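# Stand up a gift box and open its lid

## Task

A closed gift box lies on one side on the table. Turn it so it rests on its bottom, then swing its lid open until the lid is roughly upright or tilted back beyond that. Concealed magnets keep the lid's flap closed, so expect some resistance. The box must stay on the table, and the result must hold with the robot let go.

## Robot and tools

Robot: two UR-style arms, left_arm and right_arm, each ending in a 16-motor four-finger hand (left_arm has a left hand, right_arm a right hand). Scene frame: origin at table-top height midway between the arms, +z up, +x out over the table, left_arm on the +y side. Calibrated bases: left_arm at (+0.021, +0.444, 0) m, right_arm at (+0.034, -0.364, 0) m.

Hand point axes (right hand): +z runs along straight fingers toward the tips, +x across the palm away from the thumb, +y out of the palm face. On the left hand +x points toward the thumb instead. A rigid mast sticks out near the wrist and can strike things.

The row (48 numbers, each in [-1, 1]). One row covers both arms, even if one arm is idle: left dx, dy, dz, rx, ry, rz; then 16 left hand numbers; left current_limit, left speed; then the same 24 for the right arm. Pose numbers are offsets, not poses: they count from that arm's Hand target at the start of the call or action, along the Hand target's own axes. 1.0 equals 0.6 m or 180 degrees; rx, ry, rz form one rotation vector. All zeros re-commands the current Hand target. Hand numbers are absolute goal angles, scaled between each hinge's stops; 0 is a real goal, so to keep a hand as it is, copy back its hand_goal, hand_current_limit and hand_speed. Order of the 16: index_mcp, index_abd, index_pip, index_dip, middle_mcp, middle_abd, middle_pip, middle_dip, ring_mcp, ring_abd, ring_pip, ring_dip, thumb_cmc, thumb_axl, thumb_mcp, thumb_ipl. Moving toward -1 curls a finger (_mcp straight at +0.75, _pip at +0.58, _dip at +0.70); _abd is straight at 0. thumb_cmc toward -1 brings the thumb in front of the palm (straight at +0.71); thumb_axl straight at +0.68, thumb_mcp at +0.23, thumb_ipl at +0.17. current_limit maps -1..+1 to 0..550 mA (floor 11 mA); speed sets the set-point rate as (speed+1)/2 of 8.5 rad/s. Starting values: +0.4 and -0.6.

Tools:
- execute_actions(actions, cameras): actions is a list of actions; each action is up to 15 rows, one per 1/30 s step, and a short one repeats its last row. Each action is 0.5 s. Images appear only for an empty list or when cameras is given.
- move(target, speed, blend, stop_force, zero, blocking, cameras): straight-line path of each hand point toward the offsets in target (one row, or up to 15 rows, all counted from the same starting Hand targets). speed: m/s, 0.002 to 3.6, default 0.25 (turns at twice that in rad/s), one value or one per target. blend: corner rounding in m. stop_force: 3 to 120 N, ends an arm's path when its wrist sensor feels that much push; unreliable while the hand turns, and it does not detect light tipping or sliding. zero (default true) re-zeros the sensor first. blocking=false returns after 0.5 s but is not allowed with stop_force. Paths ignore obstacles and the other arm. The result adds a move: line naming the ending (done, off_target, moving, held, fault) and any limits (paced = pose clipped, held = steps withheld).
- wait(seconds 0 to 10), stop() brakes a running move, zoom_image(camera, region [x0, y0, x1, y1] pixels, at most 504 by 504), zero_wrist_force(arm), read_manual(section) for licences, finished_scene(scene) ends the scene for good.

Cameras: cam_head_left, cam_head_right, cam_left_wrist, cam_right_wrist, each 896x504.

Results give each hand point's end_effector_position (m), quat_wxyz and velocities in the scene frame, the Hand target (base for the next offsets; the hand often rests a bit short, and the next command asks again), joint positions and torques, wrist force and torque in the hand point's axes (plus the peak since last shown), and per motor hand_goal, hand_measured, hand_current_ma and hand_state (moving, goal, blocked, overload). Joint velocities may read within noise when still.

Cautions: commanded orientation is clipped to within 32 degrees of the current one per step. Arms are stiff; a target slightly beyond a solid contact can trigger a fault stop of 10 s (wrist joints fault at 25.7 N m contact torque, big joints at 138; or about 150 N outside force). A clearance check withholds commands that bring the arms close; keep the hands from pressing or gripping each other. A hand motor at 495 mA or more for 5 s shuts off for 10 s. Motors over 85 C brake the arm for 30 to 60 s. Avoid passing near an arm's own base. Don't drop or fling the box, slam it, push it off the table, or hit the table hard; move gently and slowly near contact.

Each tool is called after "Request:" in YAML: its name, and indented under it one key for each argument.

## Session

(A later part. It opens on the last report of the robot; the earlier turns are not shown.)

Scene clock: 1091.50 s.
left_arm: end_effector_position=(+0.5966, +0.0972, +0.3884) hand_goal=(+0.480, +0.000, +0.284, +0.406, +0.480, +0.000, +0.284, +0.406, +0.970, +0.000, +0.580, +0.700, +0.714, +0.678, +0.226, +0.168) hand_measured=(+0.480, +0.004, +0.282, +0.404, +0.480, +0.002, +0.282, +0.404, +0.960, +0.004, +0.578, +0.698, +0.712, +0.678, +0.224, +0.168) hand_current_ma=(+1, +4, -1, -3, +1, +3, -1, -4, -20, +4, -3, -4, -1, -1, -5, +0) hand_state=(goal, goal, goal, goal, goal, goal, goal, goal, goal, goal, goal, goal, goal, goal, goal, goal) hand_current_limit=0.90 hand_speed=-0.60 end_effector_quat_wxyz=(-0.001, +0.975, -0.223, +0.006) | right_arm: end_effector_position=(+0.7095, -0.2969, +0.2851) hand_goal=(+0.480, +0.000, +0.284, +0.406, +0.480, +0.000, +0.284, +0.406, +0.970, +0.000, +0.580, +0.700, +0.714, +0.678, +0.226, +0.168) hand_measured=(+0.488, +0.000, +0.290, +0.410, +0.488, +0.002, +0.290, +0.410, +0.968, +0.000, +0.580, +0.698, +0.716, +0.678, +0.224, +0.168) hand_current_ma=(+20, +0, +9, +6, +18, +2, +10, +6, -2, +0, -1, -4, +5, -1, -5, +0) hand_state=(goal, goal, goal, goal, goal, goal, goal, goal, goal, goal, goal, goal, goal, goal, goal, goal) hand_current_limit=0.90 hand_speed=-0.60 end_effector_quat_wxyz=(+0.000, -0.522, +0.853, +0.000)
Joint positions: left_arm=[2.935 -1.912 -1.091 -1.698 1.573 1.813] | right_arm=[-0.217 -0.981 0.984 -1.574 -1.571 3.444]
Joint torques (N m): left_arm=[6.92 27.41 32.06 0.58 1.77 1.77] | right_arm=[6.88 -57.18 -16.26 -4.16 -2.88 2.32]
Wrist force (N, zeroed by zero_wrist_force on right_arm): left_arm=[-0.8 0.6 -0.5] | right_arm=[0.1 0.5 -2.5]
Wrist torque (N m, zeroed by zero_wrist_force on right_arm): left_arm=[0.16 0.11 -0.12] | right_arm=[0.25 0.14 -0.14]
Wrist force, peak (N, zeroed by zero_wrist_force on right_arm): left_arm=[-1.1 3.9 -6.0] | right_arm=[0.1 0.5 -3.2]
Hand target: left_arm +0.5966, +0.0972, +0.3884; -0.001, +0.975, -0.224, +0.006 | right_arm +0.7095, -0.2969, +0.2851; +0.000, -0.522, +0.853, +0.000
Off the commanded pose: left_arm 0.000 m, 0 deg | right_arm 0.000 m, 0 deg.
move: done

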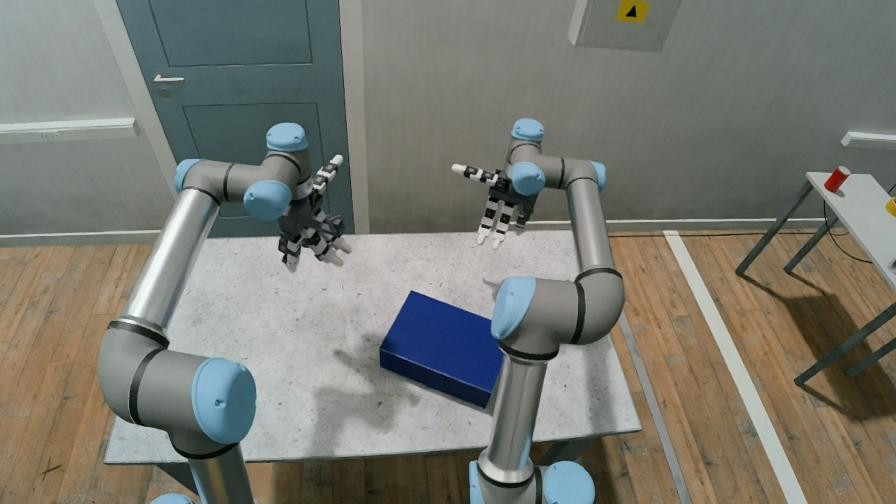

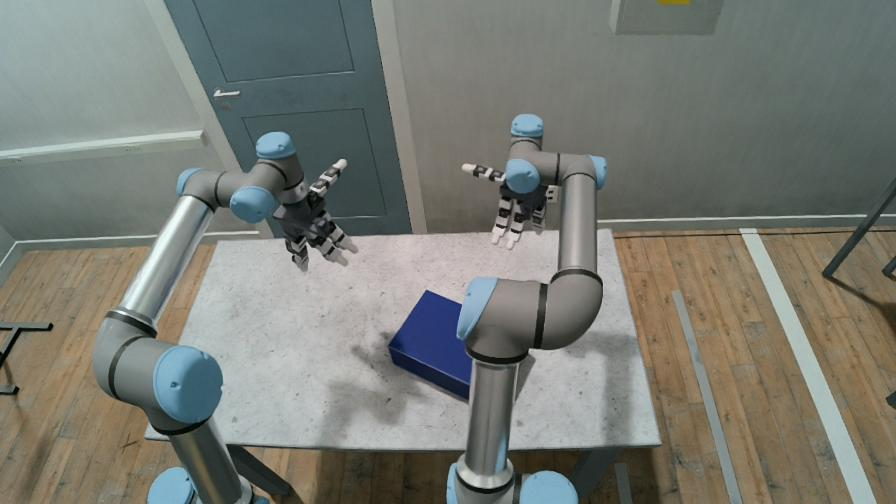

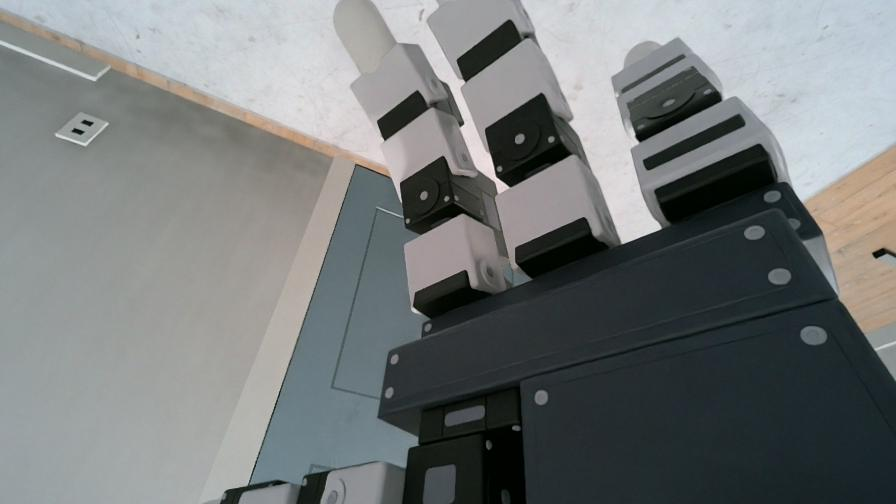

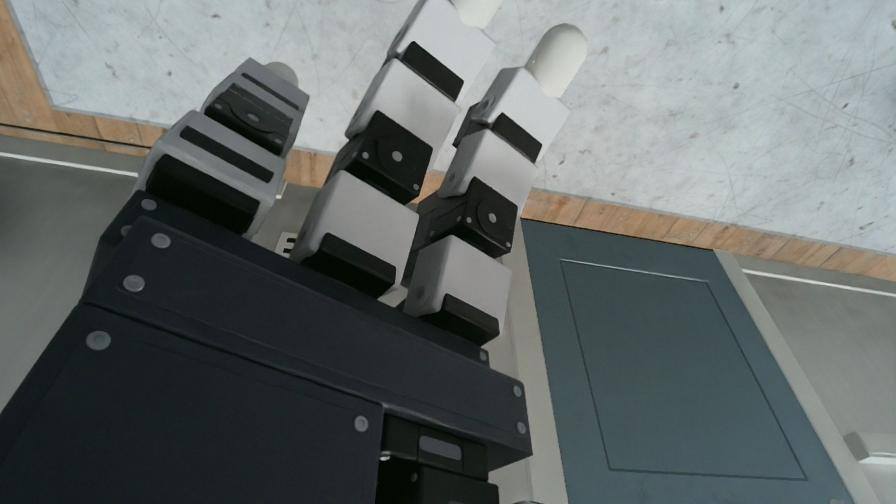

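Request:
move:
  target:
    - [0.069,0.1925,0.3,0,0,0,0.48,0,0.284,0.406,0.48,0,0.284,0.406,0.97,0,0.58,0.7,0.714,0.678,0.226,0.168,0.9,-0.6,0.477,0.337,-0.025,0,0,0.49,0.48,0,0.284,0.406,0.48,0,0.284,0.406,0.97,0,0.58,0.7,0.714,0.678,0.226,0.168,0.9,-0.6]
    - [0.069,0.1925,0.394,0,0,0,0.48,0,0.284,0.406,0.48,0,0.284,0.406,0.97,0,0.58,0.7,0.714,0.678,0.226,0.168,0.9,-0.6,0.372,0.3475,0.222,0,0,0.49,0.48,0,0.284,0.406,0.48,0,0.284,0.406,0.97,0,0.58,0.7,0.714,0.678,0.226,0.168,0.9,-0.6]
  speed: 0.25
  blend: [0.03,0]
  cameras: ["all"]

Scene clock: 1145.00 s.
left_arm: end_effector_position=(+0.5862, -0.0248, +0.1518) hand_goal=(+0.480, +0.000, +0.284, +0.406, +0.480, +0.000, +0.284, +0.406, +0.970, +0.000, +0.580, +0.700, +0.714, +0.678, +0.226, +0.168) hand_measured=(+0.480, +0.004, +0.282, +0.404, +0.480, +0.002, +0.282, +0.404, +0.960, +0.004, +0.578, +0.698, +0.712, +0.678, +0.224, +0.168) hand_current_ma=(+1, +4, -1, -3, +1, +3, -1, -4, -20, +4, -3, -4, -1, -1, -5, +0) hand_state=(goal, goal, goal, goal, goal, goal, goal, goal, goal, goal, goal, goal, goal, goal, goal, goal) hand_current_limit=0.90 hand_speed=-0.60 end_effector_quat_wxyz=(-0.001, +0.975, -0.224, +0.006) | right_arm: end_effector_position=(+0.4223, -0.4008, +0.1517) hand_goal=(+0.480, +0.000, +0.284, +0.406, +0.480, +0.000, +0.284, +0.406, +0.970, +0.000, +0.580, +0.700, +0.714, +0.678, +0.226, +0.168) hand_measured=(+0.488, +0.000, +0.288, +0.410, +0.488, +0.002, +0.290, +0.410, +0.968, +0.000, +0.580, +0.698, +0.716, +0.678, +0.224, +0.168) hand_current_ma=(+19, +0, +9, +6, +17, +2, +10, +6, -3, +0, -1, -4, +4, -1, -5, +0) hand_state=(goal, goal, goal, goal, goal, goal, goal, goal, goal, goal, goal, goal, goal, goal, goal, goal) hand_current_limit=0.90 hand_speed=-0.60 end_effector_quat_wxyz=(+0.000, +0.219, +0.976, +0.000)
Joint positions: left_arm=[2.752 -2.109 -1.416 -1.176 1.575 1.631] | right_arm=[-0.746 -1.866 2.365 -2.071 -1.57 4.454]
Joint torques (N m): left_arm=[2.08 34.83 7.66 5.1 -1.52 -1.05] | right_arm=[6.58 5.9 -13.83 -4.33 -2.83 2.25]
Wrist force (N, zeroed by zero_wrist_force on right_arm): left_arm=[-0.9 0.6 -0.7] | right_arm=[-0.3 0.5 -2.2]
Wrist torque (N m, zeroed by zero_wrist_force on right_arm): left_arm=[0.15 0.10 -0.01] | right_arm=[0.15 0.13 -0.08]
Wrist force, peak (N, zeroed by zero_wrist_force on right_arm): left_arm=[-1.0 0.9 -0.9] | right_arm=[0.4 -0.1 -3.3]
Hand target: left_arm +0.5863, -0.0248, +0.1518; -0.001, +0.975, -0.224, +0.006 | right_arm +0.4224, -0.4008, +0.1516; +0.000, +0.219, +0.976, +0.000
Off the commanded pose: left_arm 0.000 m, 0 deg | right_arm 0.000 m, 0 deg.
move: done

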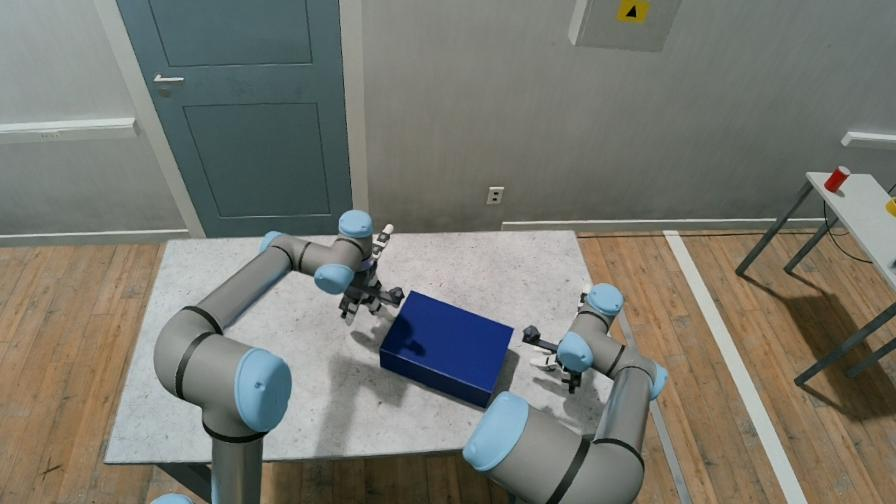

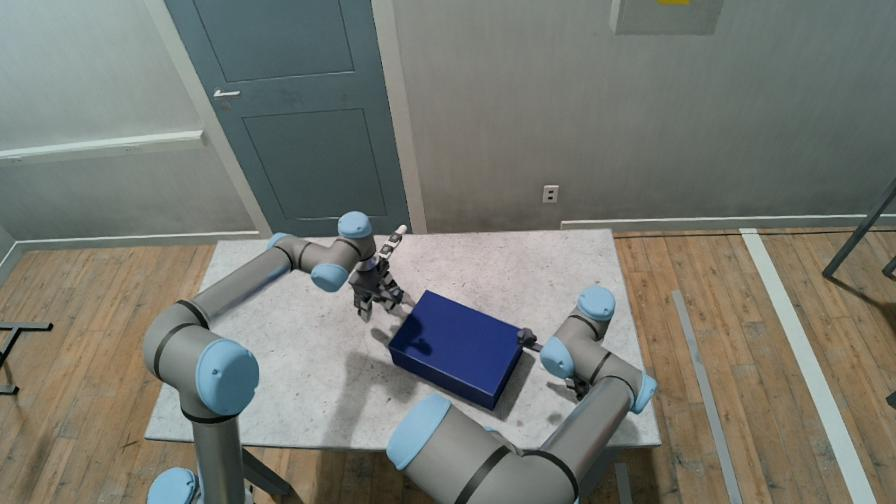

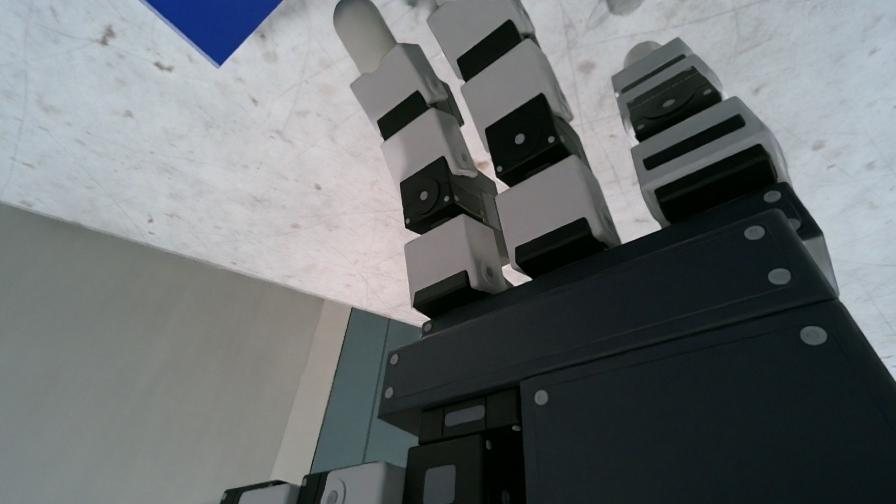

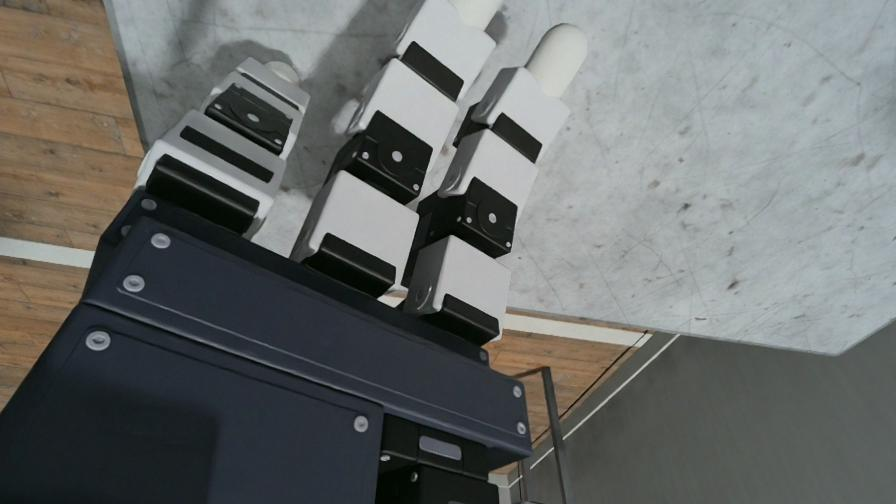

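Request:
move:
  target: [0,0.095,0,0,0,0,0.48,0,0.284,0.406,0.48,0,0.284,0.406,0.97,0,0.58,0.7,0.714,0.678,0.226,0.168,0.9,-0.6,0,0.095,0,0,0,0,0.48,0,0.284,0.406,0.48,0,0.284,0.406,0.97,0,0.58,0.7,0.714,0.678,0.226,0.168,0.9,-0.6]
  speed: 0.03
  stop_force: 3.5
  cameras: ["all"]

Request:
zoom_image:
  camera: "cam_head_left"
  region: [330, 250, 570, 420]

Scene clock: 1166.17 s.
left_arm: end_effector_position=(+0.5671, -0.0642, +0.1516) hand_goal=(+0.480, +0.000, +0.284, +0.406, +0.480, +0.000, +0.284, +0.406, +0.970, +0.000, +0.580, +0.700, +0.714, +0.678, +0.226, +0.168) hand_measured=(+0.488, +0.002, +0.284, +0.404, +0.498, +0.002, +0.282, +0.398, +0.960, +0.004, +0.578, +0.698, +0.712, +0.678, +0.224, +0.168) hand_current_ma=(+15, +2, -1, -3, +48, +3, -3, -16, -20, +4, -3, -4, -1, -1, -5, +0) hand_state=(goal, goal, goal, goal, goal, goal, goal, goal, goal, goal, goal, goal, goal, goal, goal, goal) hand_current_limit=0.90 hand_speed=-0.60 end_effector_quat_wxyz=(-0.001, +0.975, -0.224, +0.006) | right_arm: end_effector_position=(+0.4410, -0.3611, +0.1517) hand_goal=(+0.480, +0.000, +0.284, +0.406, +0.480, +0.000, +0.284, +0.406, +0.970, +0.000, +0.580, +0.700, +0.714, +0.678, +0.226, +0.168) hand_measured=(+0.494, -0.002, +0.284, +0.404, +0.488, +0.002, +0.290, +0.410, +0.968, +0.000, +0.580, +0.698, +0.716, +0.678, +0.224, +0.168) hand_current_ma=(+38, -2, +1, -2, +15, +2, +10, +6, -3, +0, -1, -4, +3, -1, -5, +0) hand_state=(goal, goal, goal, goal, goal, goal, goal, goal, goal, goal, goal, goal, goal, goal, goal, goal) hand_current_limit=0.90 hand_speed=-0.60 end_effector_quat_wxyz=(+0.000, +0.219, +0.976, +0.000)
Joint positions: left_arm=[2.688 -2.125 -1.391 -1.186 1.576 1.567] | right_arm=[-0.614 -1.839 2.348 -2.081 -1.57 4.586]
Joint torques (N m): left_arm=[6.79 63.06 9.24 4.84 -1.91 1.71] | right_arm=[-6.82 -20.73 -13.76 -0.52 0.14 -1.81]
Wrist force (N, zeroed by zero_wrist_force on right_arm): left_arm=[-0.7 -0.6 -0.8] | right_arm=[-0.4 0.7 -2.5]
Wrist torque (N m, zeroed by zero_wrist_force on right_arm): left_arm=[0.19 0.09 -0.12] | right_arm=[0.26 0.16 0.08]
Wrist force, peak (N, zeroed by zero_wrist_force on right_arm): left_arm=[-0.8 -8.8 -7.9] | right_arm=[0.2 -4.3 -6.9]
Hand target: left_arm +0.5671, -0.0642, +0.1516; -0.001, +0.975, -0.224, +0.006 (not the last commanded pose) | right_arm +0.4410, -0.3611, +0.1517; +0.000, +0.219, +0.976, +0.000 (not the last commanded pose)
Off the commanded pose: left_arm 0.013 m, 0 deg | right_arm 0.013 m, 0 deg.
move: contact (left_arm, right_arm)

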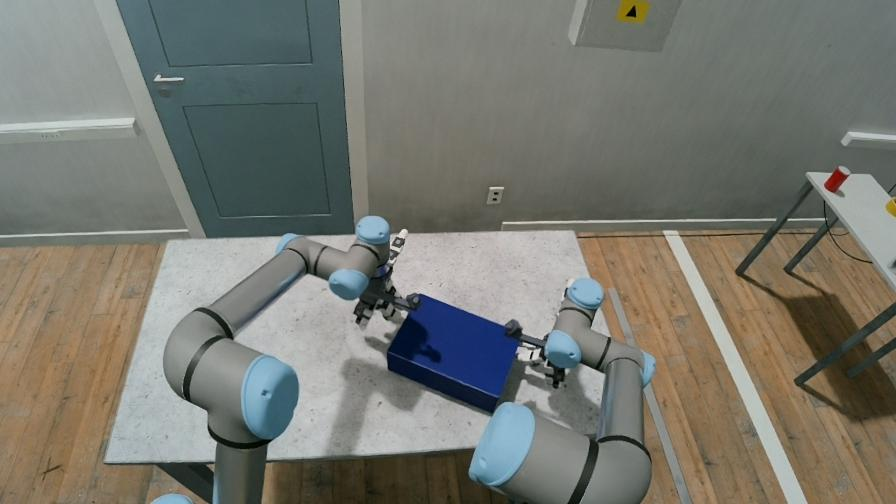

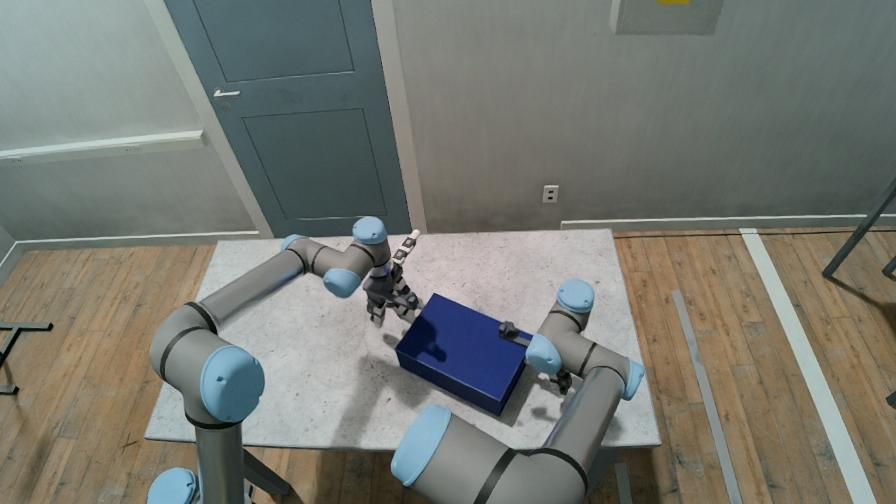

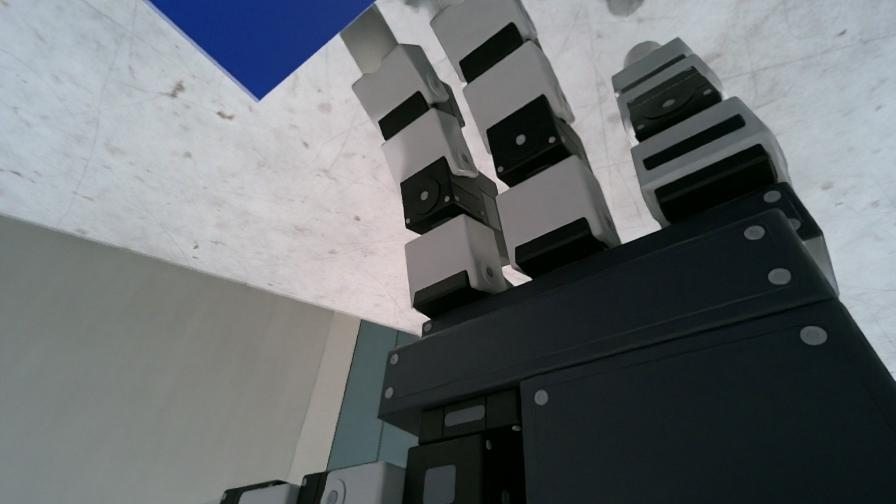

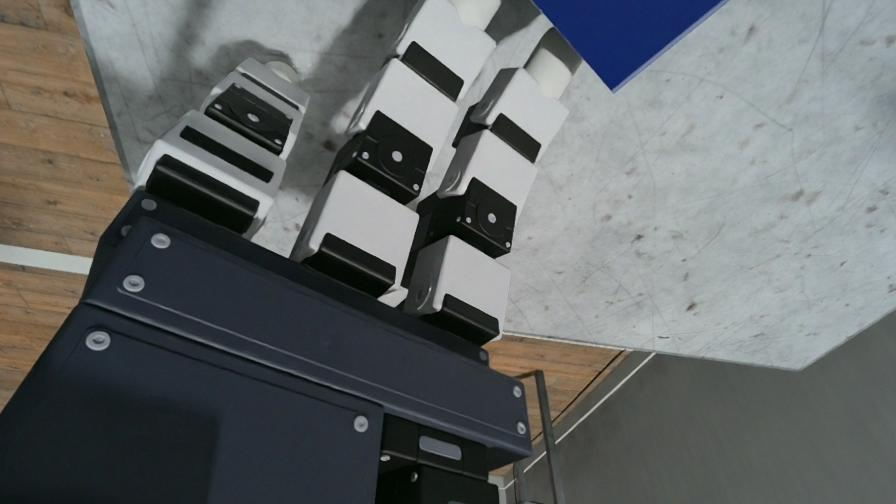

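Scaled by 2.100 from the camera's 896x504 image, which has a finer 1280x720 frame.

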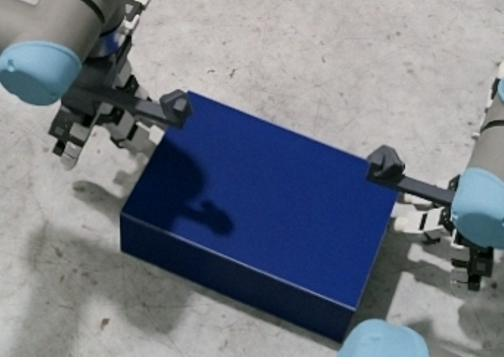

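Request:
move:
  target:
    - [0,0.017,0,0,0,0.0145,0.48,0,0.284,0.406,0.48,0,0.284,0.406,0.97,0,0.58,0.7,0.714,0.678,0.226,0.168,0.9,-0.6,0,0.017,0,0,0,0,0.48,0,0.284,0.406,0.48,0,0.284,0.406,0.97,0,0.58,0.7,0.714,0.678,0.226,0.168,0.9,-0.6]
    - [0,0.017,-0.02,0,0,0.0145,0.48,0,0.284,0.406,0.48,0,0.284,0.406,0.97,0,0.58,0.7,0.714,0.678,0.226,0.168,0.9,-0.6,0,0.017,-0.02,0,0,0,0.48,0,0.284,0.406,0.48,0,0.284,0.406,0.97,0,0.58,0.7,0.714,0.678,0.226,0.168,0.9,-0.6]
  speed: 0.03

Request:
move:
  target: [0,0,-0.012,0,0,0,0.48,0,0.284,0.406,0.48,0,0.284,0.406,0.97,0,0.58,0.7,0.714,0.678,0.226,0.168,0.9,-0.6,0,0,-0.012,0,0,0,0.48,0,0.284,0.406,0.48,0,0.284,0.406,0.97,0,0.58,0.7,0.714,0.678,0.226,0.168,0.9,-0.6]
  speed: 0.02
  cameras: ["all"]

Request:
zoom_image:
  camera: "cam_head_left"
  region: [330, 250, 570, 420]

Scene clock: 1187.00 s.
left_arm: end_effector_position=(+0.5625, -0.0734, +0.1635) hand_goal=(+0.480, +0.000, +0.284, +0.406, +0.480, +0.000, +0.284, +0.406, +0.970, +0.000, +0.580, +0.700, +0.714, +0.678, +0.226, +0.168) hand_measured=(+0.552, +0.002, +0.302, +0.416, +0.550, +0.002, +0.306, +0.416, +0.960, +0.004, +0.578, +0.698, +0.712, +0.678, +0.224, +0.168) hand_current_ma=(+255, +3, +44, +18, +250, +3, +52, +21, -20, +4, -3, -4, -1, -1, -5, +0) hand_state=(blocked, goal, goal, goal, blocked, goal, blocked, goal, goal, goal, goal, goal, goal, goal, goal, goal) hand_current_limit=0.90 hand_speed=-0.60 end_effector_quat_wxyz=(-0.001, +0.969, -0.246, +0.006) | right_arm: end_effector_position=(+0.4454, -0.3518, +0.1636) hand_goal=(+0.480, +0.000, +0.284, +0.406, +0.480, +0.000, +0.284, +0.406, +0.970, +0.000, +0.580, +0.700, +0.714, +0.678, +0.226, +0.168) hand_measured=(+0.560, -0.002, +0.302, +0.416, +0.542, +0.000, +0.300, +0.414, +0.968, +0.000, +0.580, +0.698, +0.716, +0.678, +0.224, +0.168) hand_current_ma=(+302, -3, +46, +24, +222, +1, +40, +18, -3, +0, -1, -4, +3, -1, -5, +0) hand_state=(blocked, goal, goal, goal, blocked, goal, goal, goal, goal, goal, goal, goal, goal, goal, goal, goal) hand_current_limit=0.90 hand_speed=-0.60 end_effector_quat_wxyz=(+0.000, +0.219, +0.976, +0.000)
Joint positions: left_arm=[2.674 -2.128 -1.354 -1.22 1.576 1.599] | right_arm=[-0.583 -1.848 2.32 -2.043 -1.57 4.617]
Joint torques (N m): left_arm=[1.95 62.83 33.3 0.88 0.96 1.71] | right_arm=[0.55 -20.28 -34.42 -0.73 -1.33 1.8]
Wrist force (N, zeroed by zero_wrist_force on right_arm): left_arm=[-0.8 -3.0 0.7] | right_arm=[-0.3 -1.6 -0.6]
Wrist torque (N m, zeroed by zero_wrist_force on right_arm): left_arm=[0.17 0.09 -0.12] | right_arm=[0.34 0.15 -0.11]
Wrist force, peak (N, zeroed by zero_wrist_force on right_arm): left_arm=[-0.8 -22.6 -16.9] | right_arm=[0.7 -25.3 -21.7]
Hand target: left_arm +0.5625, -0.0734, +0.1636; -0.001, +0.969, -0.246, +0.006 | right_arm +0.4454, -0.3519, +0.1637; +0.000, +0.219, +0.976, +0.000
Off the commanded pose: left_arm 0.000 m, 0 deg | right_arm 0.000 m, 0 deg.
move: done

Scene clock: 1187.87 s.
left_arm: end_effector_position=(+0.5624, -0.0734, +0.1707) hand_goal=(+0.480, +0.000, +0.284, +0.406, +0.480, +0.000, +0.284, +0.406, +0.970, +0.000, +0.580, +0.700, +0.714, +0.678, +0.226, +0.168) hand_measured=(+0.552, +0.002, +0.302, +0.416, +0.550, +0.002, +0.306, +0.416, +0.960, +0.004, +0.578, +0.698, +0.712, +0.678, +0.224, +0.168) hand_current_ma=(+255, +3, +44, +18, +250, +3, +52, +21, -20, +4, -3, -4, -1, -1, -5, +0) hand_state=(blocked, goal, goal, goal, blocked, goal, blocked, goal, goal, goal, goal, goal, goal, goal, goal, goal) hand_current_limit=0.90 hand_speed=-0.60 end_effector_quat_wxyz=(-0.001, +0.969, -0.246, +0.006) | right_arm: end_effector_position=(+0.4454, -0.3519, +0.1708) hand_goal=(+0.480, +0.000, +0.284, +0.406, +0.480, +0.000, +0.284, +0.406, +0.970, +0.000, +0.580, +0.700, +0.714, +0.678, +0.226, +0.168) hand_measured=(+0.560, -0.002, +0.302, +0.416, +0.542, +0.000, +0.300, +0.414, +0.968, +0.000, +0.580, +0.698, +0.716, +0.678, +0.224, +0.168) hand_current_ma=(+302, -3, +46, +24, +222, +1, +40, +18, -3, +0, -1, -4, +3, -1, -5, +0) hand_state=(blocked, goal, goal, goal, blocked, goal, goal, goal, goal, goal, goal, goal, goal, goal, goal, goal) hand_current_limit=0.90 hand_speed=-0.60 end_effector_quat_wxyz=(+0.000, +0.219, +0.976, +0.000)
Joint positions: left_arm=[2.674 -2.122 -1.344 -1.236 1.576 1.599] | right_arm=[-0.583 -1.859 2.306 -2.019 -1.57 4.617]
Joint torques (N m): left_arm=[4.7 64.63 32.34 0.86 0.6 -0.67] | right_arm=[-2.47 -19.99 -34.67 -0.66 -1.72 -0.06]
Wrist force (N, zeroed by zero_wrist_force on right_arm): left_arm=[-1.2 -3.0 1.8] | right_arm=[0.0 -1.5 0.5]
Wrist torque (N m, zeroed by zero_wrist_force on right_arm): left_arm=[0.21 0.12 -0.15] | right_arm=[0.36 0.14 -0.12]
Wrist force, peak (N, zeroed by zero_wrist_force on right_arm): left_arm=[-1.1 -3.1 2.1] | right_arm=[-0.3 -1.8 -0.8]
Hand target: left_arm +0.5624, -0.0734, +0.1708; -0.001, +0.969, -0.246, +0.006 | right_arm +0.4454, -0.3519, +0.1709; +0.000, +0.219, +0.976, +0.000
Off the commanded pose: left_arm 0.000 m, 0 deg | right_arm 0.000 m, 0 deg.
move: done

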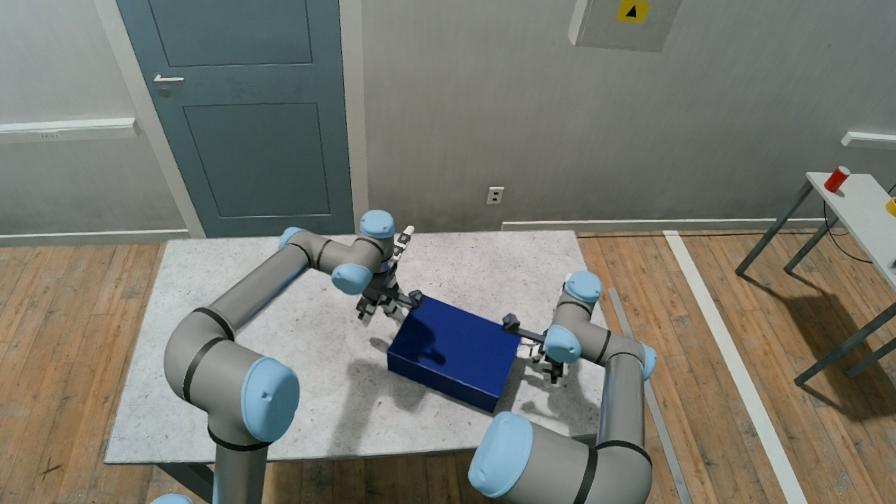

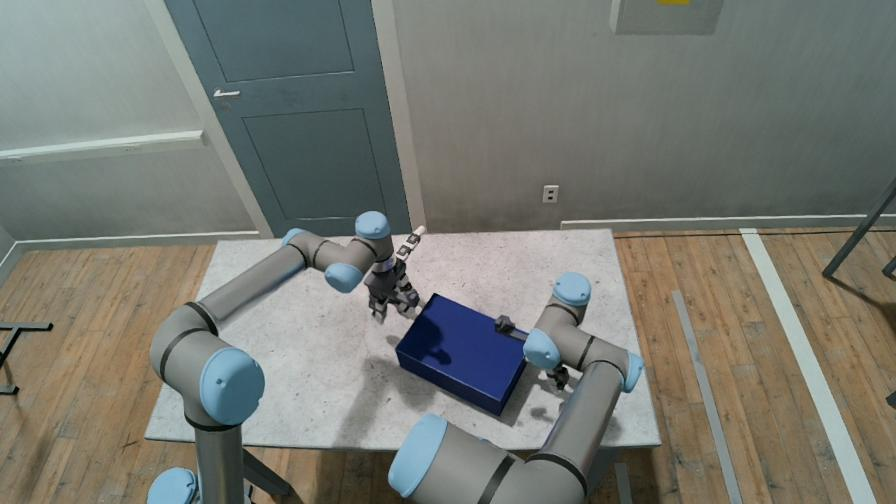

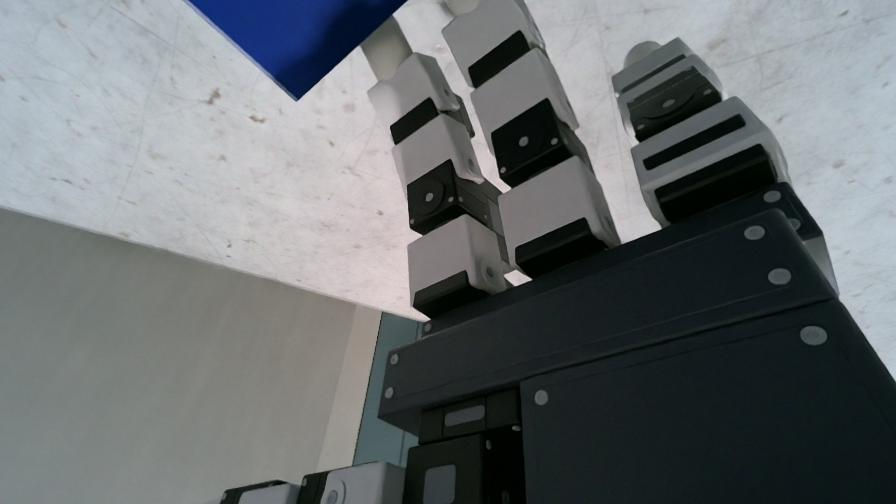

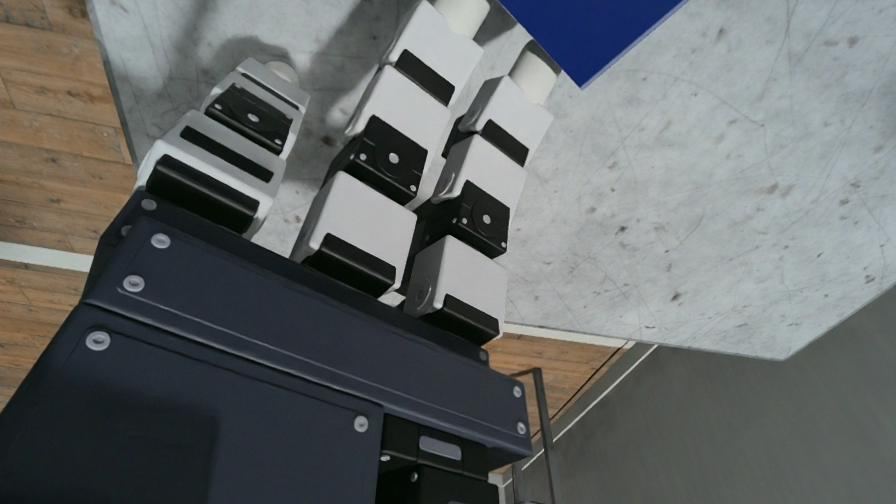

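Scaled by 2.100 from the camera's 896x504 image, which has a finer 1280x720 frame.

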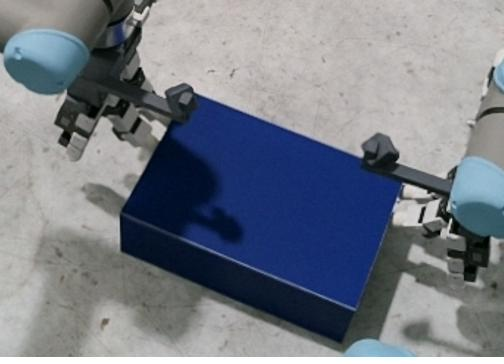

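Request:
move:
  target:
    - [0,0.005,-0.006,0,0,0,0.48,0,0.284,0.406,0.48,0,0.284,0.406,0.97,0,0.58,0.7,0.714,0.678,0.226,0.168,0.9,-0.6,0,0.005,-0.006,0,0,0,0.48,0,0.284,0.406,0.48,0,0.284,0.406,0.97,0,0.58,0.7,0.714,0.678,0.226,0.168,0.9,-0.6]
  speed: 0.01

Request:
move:
  target:
    - [0,0.004,-0.008,0,0,0,0.48,0,0.284,0.406,0.48,0,0.284,0.406,0.97,0,0.58,0.7,0.714,0.678,0.226,0.168,0.9,-0.6,0,0.004,-0.008,0,0,0,0.48,0,0.284,0.406,0.48,0,0.284,0.406,0.97,0,0.58,0.7,0.714,0.678,0.226,0.168,0.9,-0.6]
  speed: 0.01

Request:
move:
  target:
    - [0,0.004,-0.01,0,0,0,0.48,0,0.284,0.406,0.48,0,0.284,0.406,0.97,0,0.58,0.7,0.714,0.678,0.226,0.168,0.9,-0.6,0,0.004,-0.01,0,0,0,0.48,0,0.284,0.406,0.48,0,0.284,0.406,0.97,0,0.58,0.7,0.714,0.678,0.226,0.168,0.9,-0.6]
  speed: 0.01
  cameras: ["all"]

Request:
zoom_image:
  camera: "cam_head_left"
  region: [330, 250, 570, 420]

Scene clock: 1208.83 s.
left_arm: end_effector_position=(+0.5610, -0.0759, +0.1742) hand_goal=(+0.480, +0.000, +0.284, +0.406, +0.480, +0.000, +0.284, +0.406, +0.970, +0.000, +0.580, +0.700, +0.714, +0.678, +0.226, +0.168) hand_measured=(+0.554, -0.002, +0.324, +0.426, +0.550, -0.002, +0.330, +0.428, +0.960, +0.004, +0.578, +0.698, +0.712, +0.678, +0.224, +0.168) hand_current_ma=(+269, -1, +112, +48, +250, -2, +140, +56, -20, +4, -3, -4, -1, -1, -5, +0) hand_state=(blocked, goal, blocked, goal, blocked, goal, blocked, blocked, goal, goal, goal, goal, goal, goal, goal, goal) hand_current_limit=0.90 hand_speed=-0.60 end_effector_quat_wxyz=(-0.001, +0.969, -0.246, +0.006) | right_arm: end_effector_position=(+0.4466, -0.3493, +0.1744) hand_goal=(+0.480, +0.000, +0.284, +0.406, +0.480, +0.000, +0.284, +0.406, +0.970, +0.000, +0.580, +0.700, +0.714, +0.678, +0.226, +0.168) hand_measured=(+0.560, -0.002, +0.324, +0.428, +0.544, +0.000, +0.322, +0.426, +0.968, +0.000, +0.580, +0.698, +0.716, +0.678, +0.224, +0.168) hand_current_ma=(+304, -3, +119, +60, +230, +1, +113, +51, -3, +0, -1, -4, +3, -1, -5, +0) hand_state=(blocked, goal, blocked, blocked, blocked, goal, blocked, goal, goal, goal, goal, goal, goal, goal, goal, goal) hand_current_limit=0.90 hand_speed=-0.60 end_effector_quat_wxyz=(+0.000, +0.219, +0.976, +0.000)
Joint positions: left_arm=[2.67 -2.121 -1.337 -1.244 1.576 1.595] | right_arm=[-0.574 -1.861 2.298 -2.008 -1.57 4.626]
Joint torques (N m): left_arm=[-10.52 65.03 31.71 0.91 -1.03 -0.86] | right_arm=[9.03 -20.7 -33.97 -0.76 -0.18 2.13]
Wrist force (N, zeroed by zero_wrist_force on right_arm): left_arm=[-1.7 -8.0 2.0] | right_arm=[0.2 -6.2 0.8]
Wrist torque (N m, zeroed by zero_wrist_force on right_arm): left_arm=[0.54 0.08 0.00] | right_arm=[0.68 0.13 -0.11]
Wrist force, peak (N, zeroed by zero_wrist_force on right_arm): left_arm=[-1.7 -8.0 2.0] | right_arm=[0.2 -6.2 0.8]
Hand target: left_arm +0.5610, -0.0760, +0.1743; -0.001, +0.969, -0.246, +0.006 | right_arm +0.4466, -0.3492, +0.1745; +0.000, +0.219, +0.976, +0.000
Off the commanded pose: left_arm 0.000 m, 0 deg | right_arm 0.000 m, 0 deg.
move: done

Scene clock: 1209.70 s.
left_arm: end_effector_position=(+0.5598, -0.0781, +0.1790) hand_goal=(+0.480, +0.000, +0.284, +0.406, +0.480, +0.000, +0.284, +0.406, +0.970, +0.000, +0.580, +0.700, +0.714, +0.678, +0.226, +0.168) hand_measured=(+0.568, -0.006, +0.330, +0.428, +0.560, -0.004, +0.342, +0.436, +0.960, +0.004, +0.578, +0.698, +0.712, +0.678, +0.224, +0.168) hand_current_ma=(+331, -8, +133, +54, +294, -7, +181, +83, -20, +4, -3, -4, -1, -1, -5, +0) hand_state=(blocked, goal, blocked, blocked, blocked, goal, blocked, blocked, goal, goal, goal, goal, goal, goal, goal, goal) hand_current_limit=0.90 hand_speed=-0.60 end_effector_quat_wxyz=(-0.001, +0.969, -0.246, +0.006) | right_arm: end_effector_position=(+0.4476, -0.3471, +0.1792) hand_goal=(+0.480, +0.000, +0.284, +0.406, +0.480, +0.000, +0.284, +0.406, +0.970, +0.000, +0.580, +0.700, +0.714, +0.678, +0.226, +0.168) hand_measured=(+0.572, -0.002, +0.326, +0.428, +0.552, +0.000, +0.332, +0.434, +0.968, +0.000, +0.580, +0.698, +0.716, +0.678, +0.224, +0.168) hand_current_ma=(+368, -3, +129, +61, +273, +1, +149, +77, -3, +0, -1, -4, +3, -1, -5, +0) hand_state=(blocked, goal, blocked, blocked, blocked, goal, blocked, blocked, goal, goal, goal, goal, goal, goal, goal, goal) hand_current_limit=0.90 hand_speed=-0.60 end_effector_quat_wxyz=(+0.000, +0.219, +0.976, +0.000)
Joint positions: left_arm=[2.667 -2.118 -1.328 -1.256 1.576 1.591] | right_arm=[-0.567 -1.865 2.287 -1.993 -1.57 4.633]
Joint torques (N m): left_arm=[-10.93 64.45 32.21 1.39 -1.13 -0.96] | right_arm=[10.08 -20.32 -34.94 -0.45 1.58 1.97]
Wrist force (N, zeroed by zero_wrist_force on right_arm): left_arm=[-1.7 -8.9 1.6] | right_arm=[-0.1 -7.5 -0.3]
Wrist torque (N m, zeroed by zero_wrist_force on right_arm): left_arm=[0.58 0.05 -0.01] | right_arm=[0.77 0.03 -0.04]
Wrist force, peak (N, zeroed by zero_wrist_force on right_arm): left_arm=[-2.1 -8.7 2.9] | right_arm=[-0.1 -7.6 1.2]
Hand target: left_arm +0.5598, -0.0781, +0.1791; -0.001, +0.969, -0.246, +0.006 | right_arm +0.4477, -0.3470, +0.1793; +0.000, +0.219, +0.976, +0.000
Off the commanded pose: left_arm 0.000 m, 0 deg | right_arm 0.000 m, 0 deg.
move: done

Scene clock: 1210.67 s.
left_arm: end_effector_position=(+0.5586, -0.0802, +0.1850) hand_goal=(+0.480, +0.000, +0.284, +0.406, +0.480, +0.000, +0.284, +0.406, +0.970, +0.000, +0.580, +0.700, +0.714, +0.678, +0.226, +0.168) hand_measured=(+0.582, -0.008, +0.336, +0.432, +0.572, -0.004, +0.352, +0.444, +0.960, +0.004, +0.578, +0.698, +0.712, +0.678, +0.224, +0.168) hand_current_ma=(+396, -11, +159, +66, +347, -7, +220, +104, -20, +4, -3, -4, -1, -1, -5, +0) hand_state=(blocked, goal, blocked, blocked, blocked, goal, blocked, blocked, goal, goal, goal, goal, goal, goal, goal, goal) hand_current_limit=0.90 hand_speed=-0.60 end_effector_quat_wxyz=(-0.001, +0.969, -0.246, +0.006) | right_arm: end_effector_position=(+0.4487, -0.3449, +0.1852) hand_goal=(+0.480, +0.000, +0.284, +0.406, +0.480, +0.000, +0.284, +0.406, +0.970, +0.000, +0.580, +0.700, +0.714, +0.678, +0.226, +0.168) hand_measured=(+0.584, -0.002, +0.330, +0.428, +0.562, +0.000, +0.338, +0.438, +0.968, +0.000, +0.580, +0.698, +0.716, +0.678, +0.224, +0.168) hand_current_ma=(+424, -1, +145, +61, +317, +1, +177, +95, -3, +0, -1, -4, +3, -1, -5, +0) hand_state=(blocked, goal, blocked, blocked, blocked, goal, blocked, blocked, goal, goal, goal, goal, goal, goal, goal, goal) hand_current_limit=0.90 hand_speed=-0.60 end_effector_quat_wxyz=(+0.000, +0.219, +0.976, +0.000)
Joint positions: left_arm=[2.663 -2.114 -1.318 -1.27 1.576 1.588] | right_arm=[-0.56 -1.87 2.274 -1.975 -1.57 4.64]
Joint torques (N m): left_arm=[-13.68 65.51 32.46 1 -1.35 -0.85] | right_arm=[9.98 -20.85 -34.04 -0.45 3.11 1.89]
Wrist force (N, zeroed by zero_wrist_force on right_arm): left_arm=[-2.1 -9.7 3.2] | right_arm=[0.0 -8.7 0.7]
Wrist torque (N m, zeroed by zero_wrist_force on right_arm): left_arm=[0.72 0.07 -0.03] | right_arm=[0.86 0.01 -0.03]
Wrist force, peak (N, zeroed by zero_wrist_force on right_arm): left_arm=[-2.1 -10.0 3.1] | right_arm=[-0.2 -8.8 -0.5]
Hand target: left_arm +0.5585, -0.0803, +0.1851; -0.001, +0.969, -0.246, +0.006 | right_arm +0.4487, -0.3448, +0.1853; +0.000, +0.219, +0.976, +0.000
Off the commanded pose: left_arm 0.000 m, 0 deg | right_arm 0.000 m, 0 deg.
move: done

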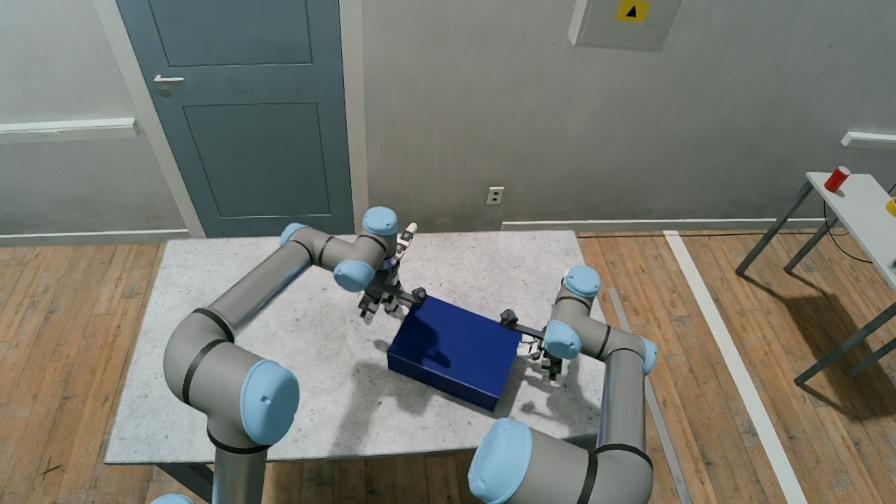

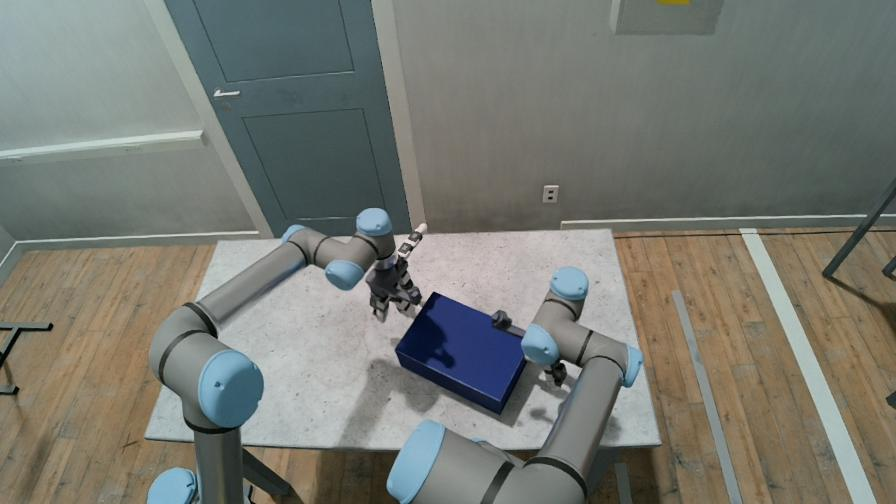

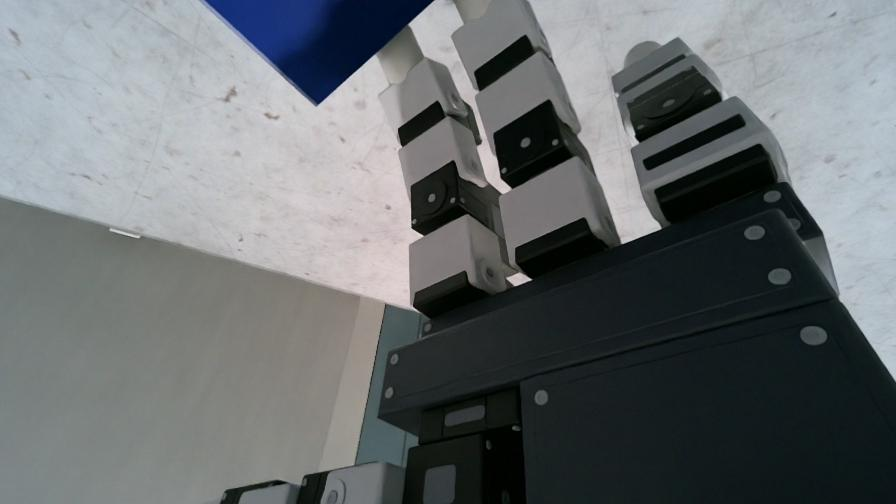

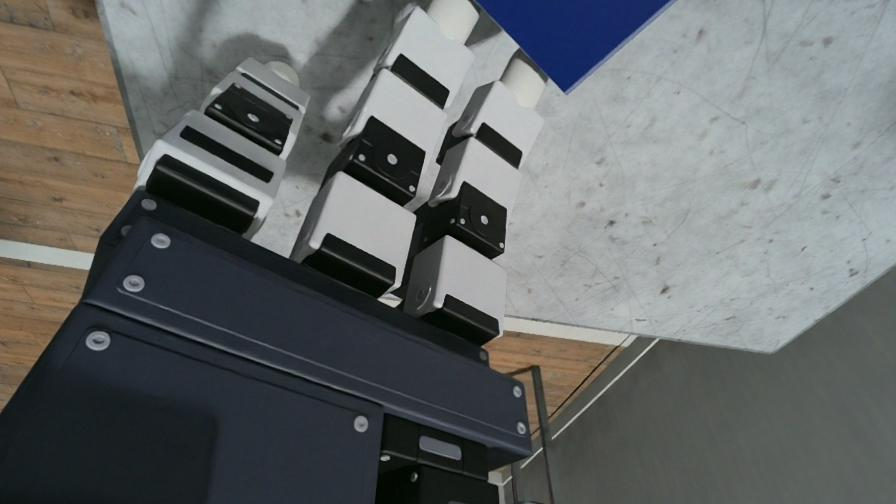

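Scaled by 2.100 from the camera's 896x504 image, which has a finer 1280x720 frame.

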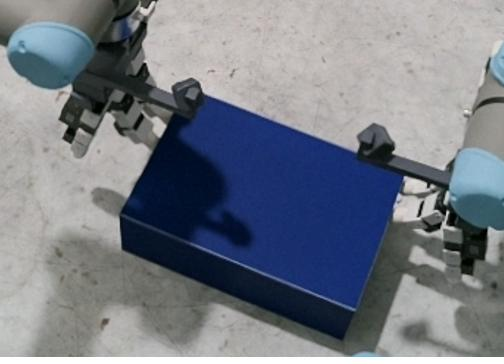

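Request:
zoom_image:
  camera: "cam_right_wrist"
  region: [380, 0, 700, 180]

Request:
zoom_image:
  camera: "cam_left_wrist"
  region: [200, 0, 520, 180]

Scaled by 1.575 from the camera's 896x504 image, which has a finer 1280x720 frame.

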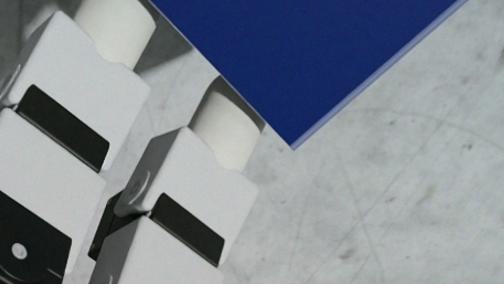

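Scaled by 1.575 from the camera's 896x504 image, which has a finer 1280x720 frame.

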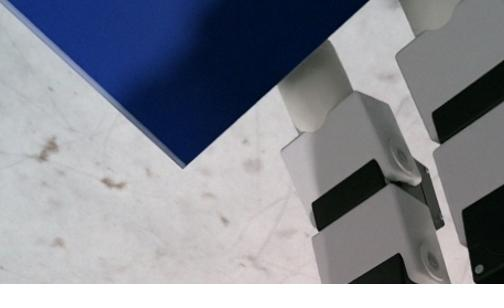

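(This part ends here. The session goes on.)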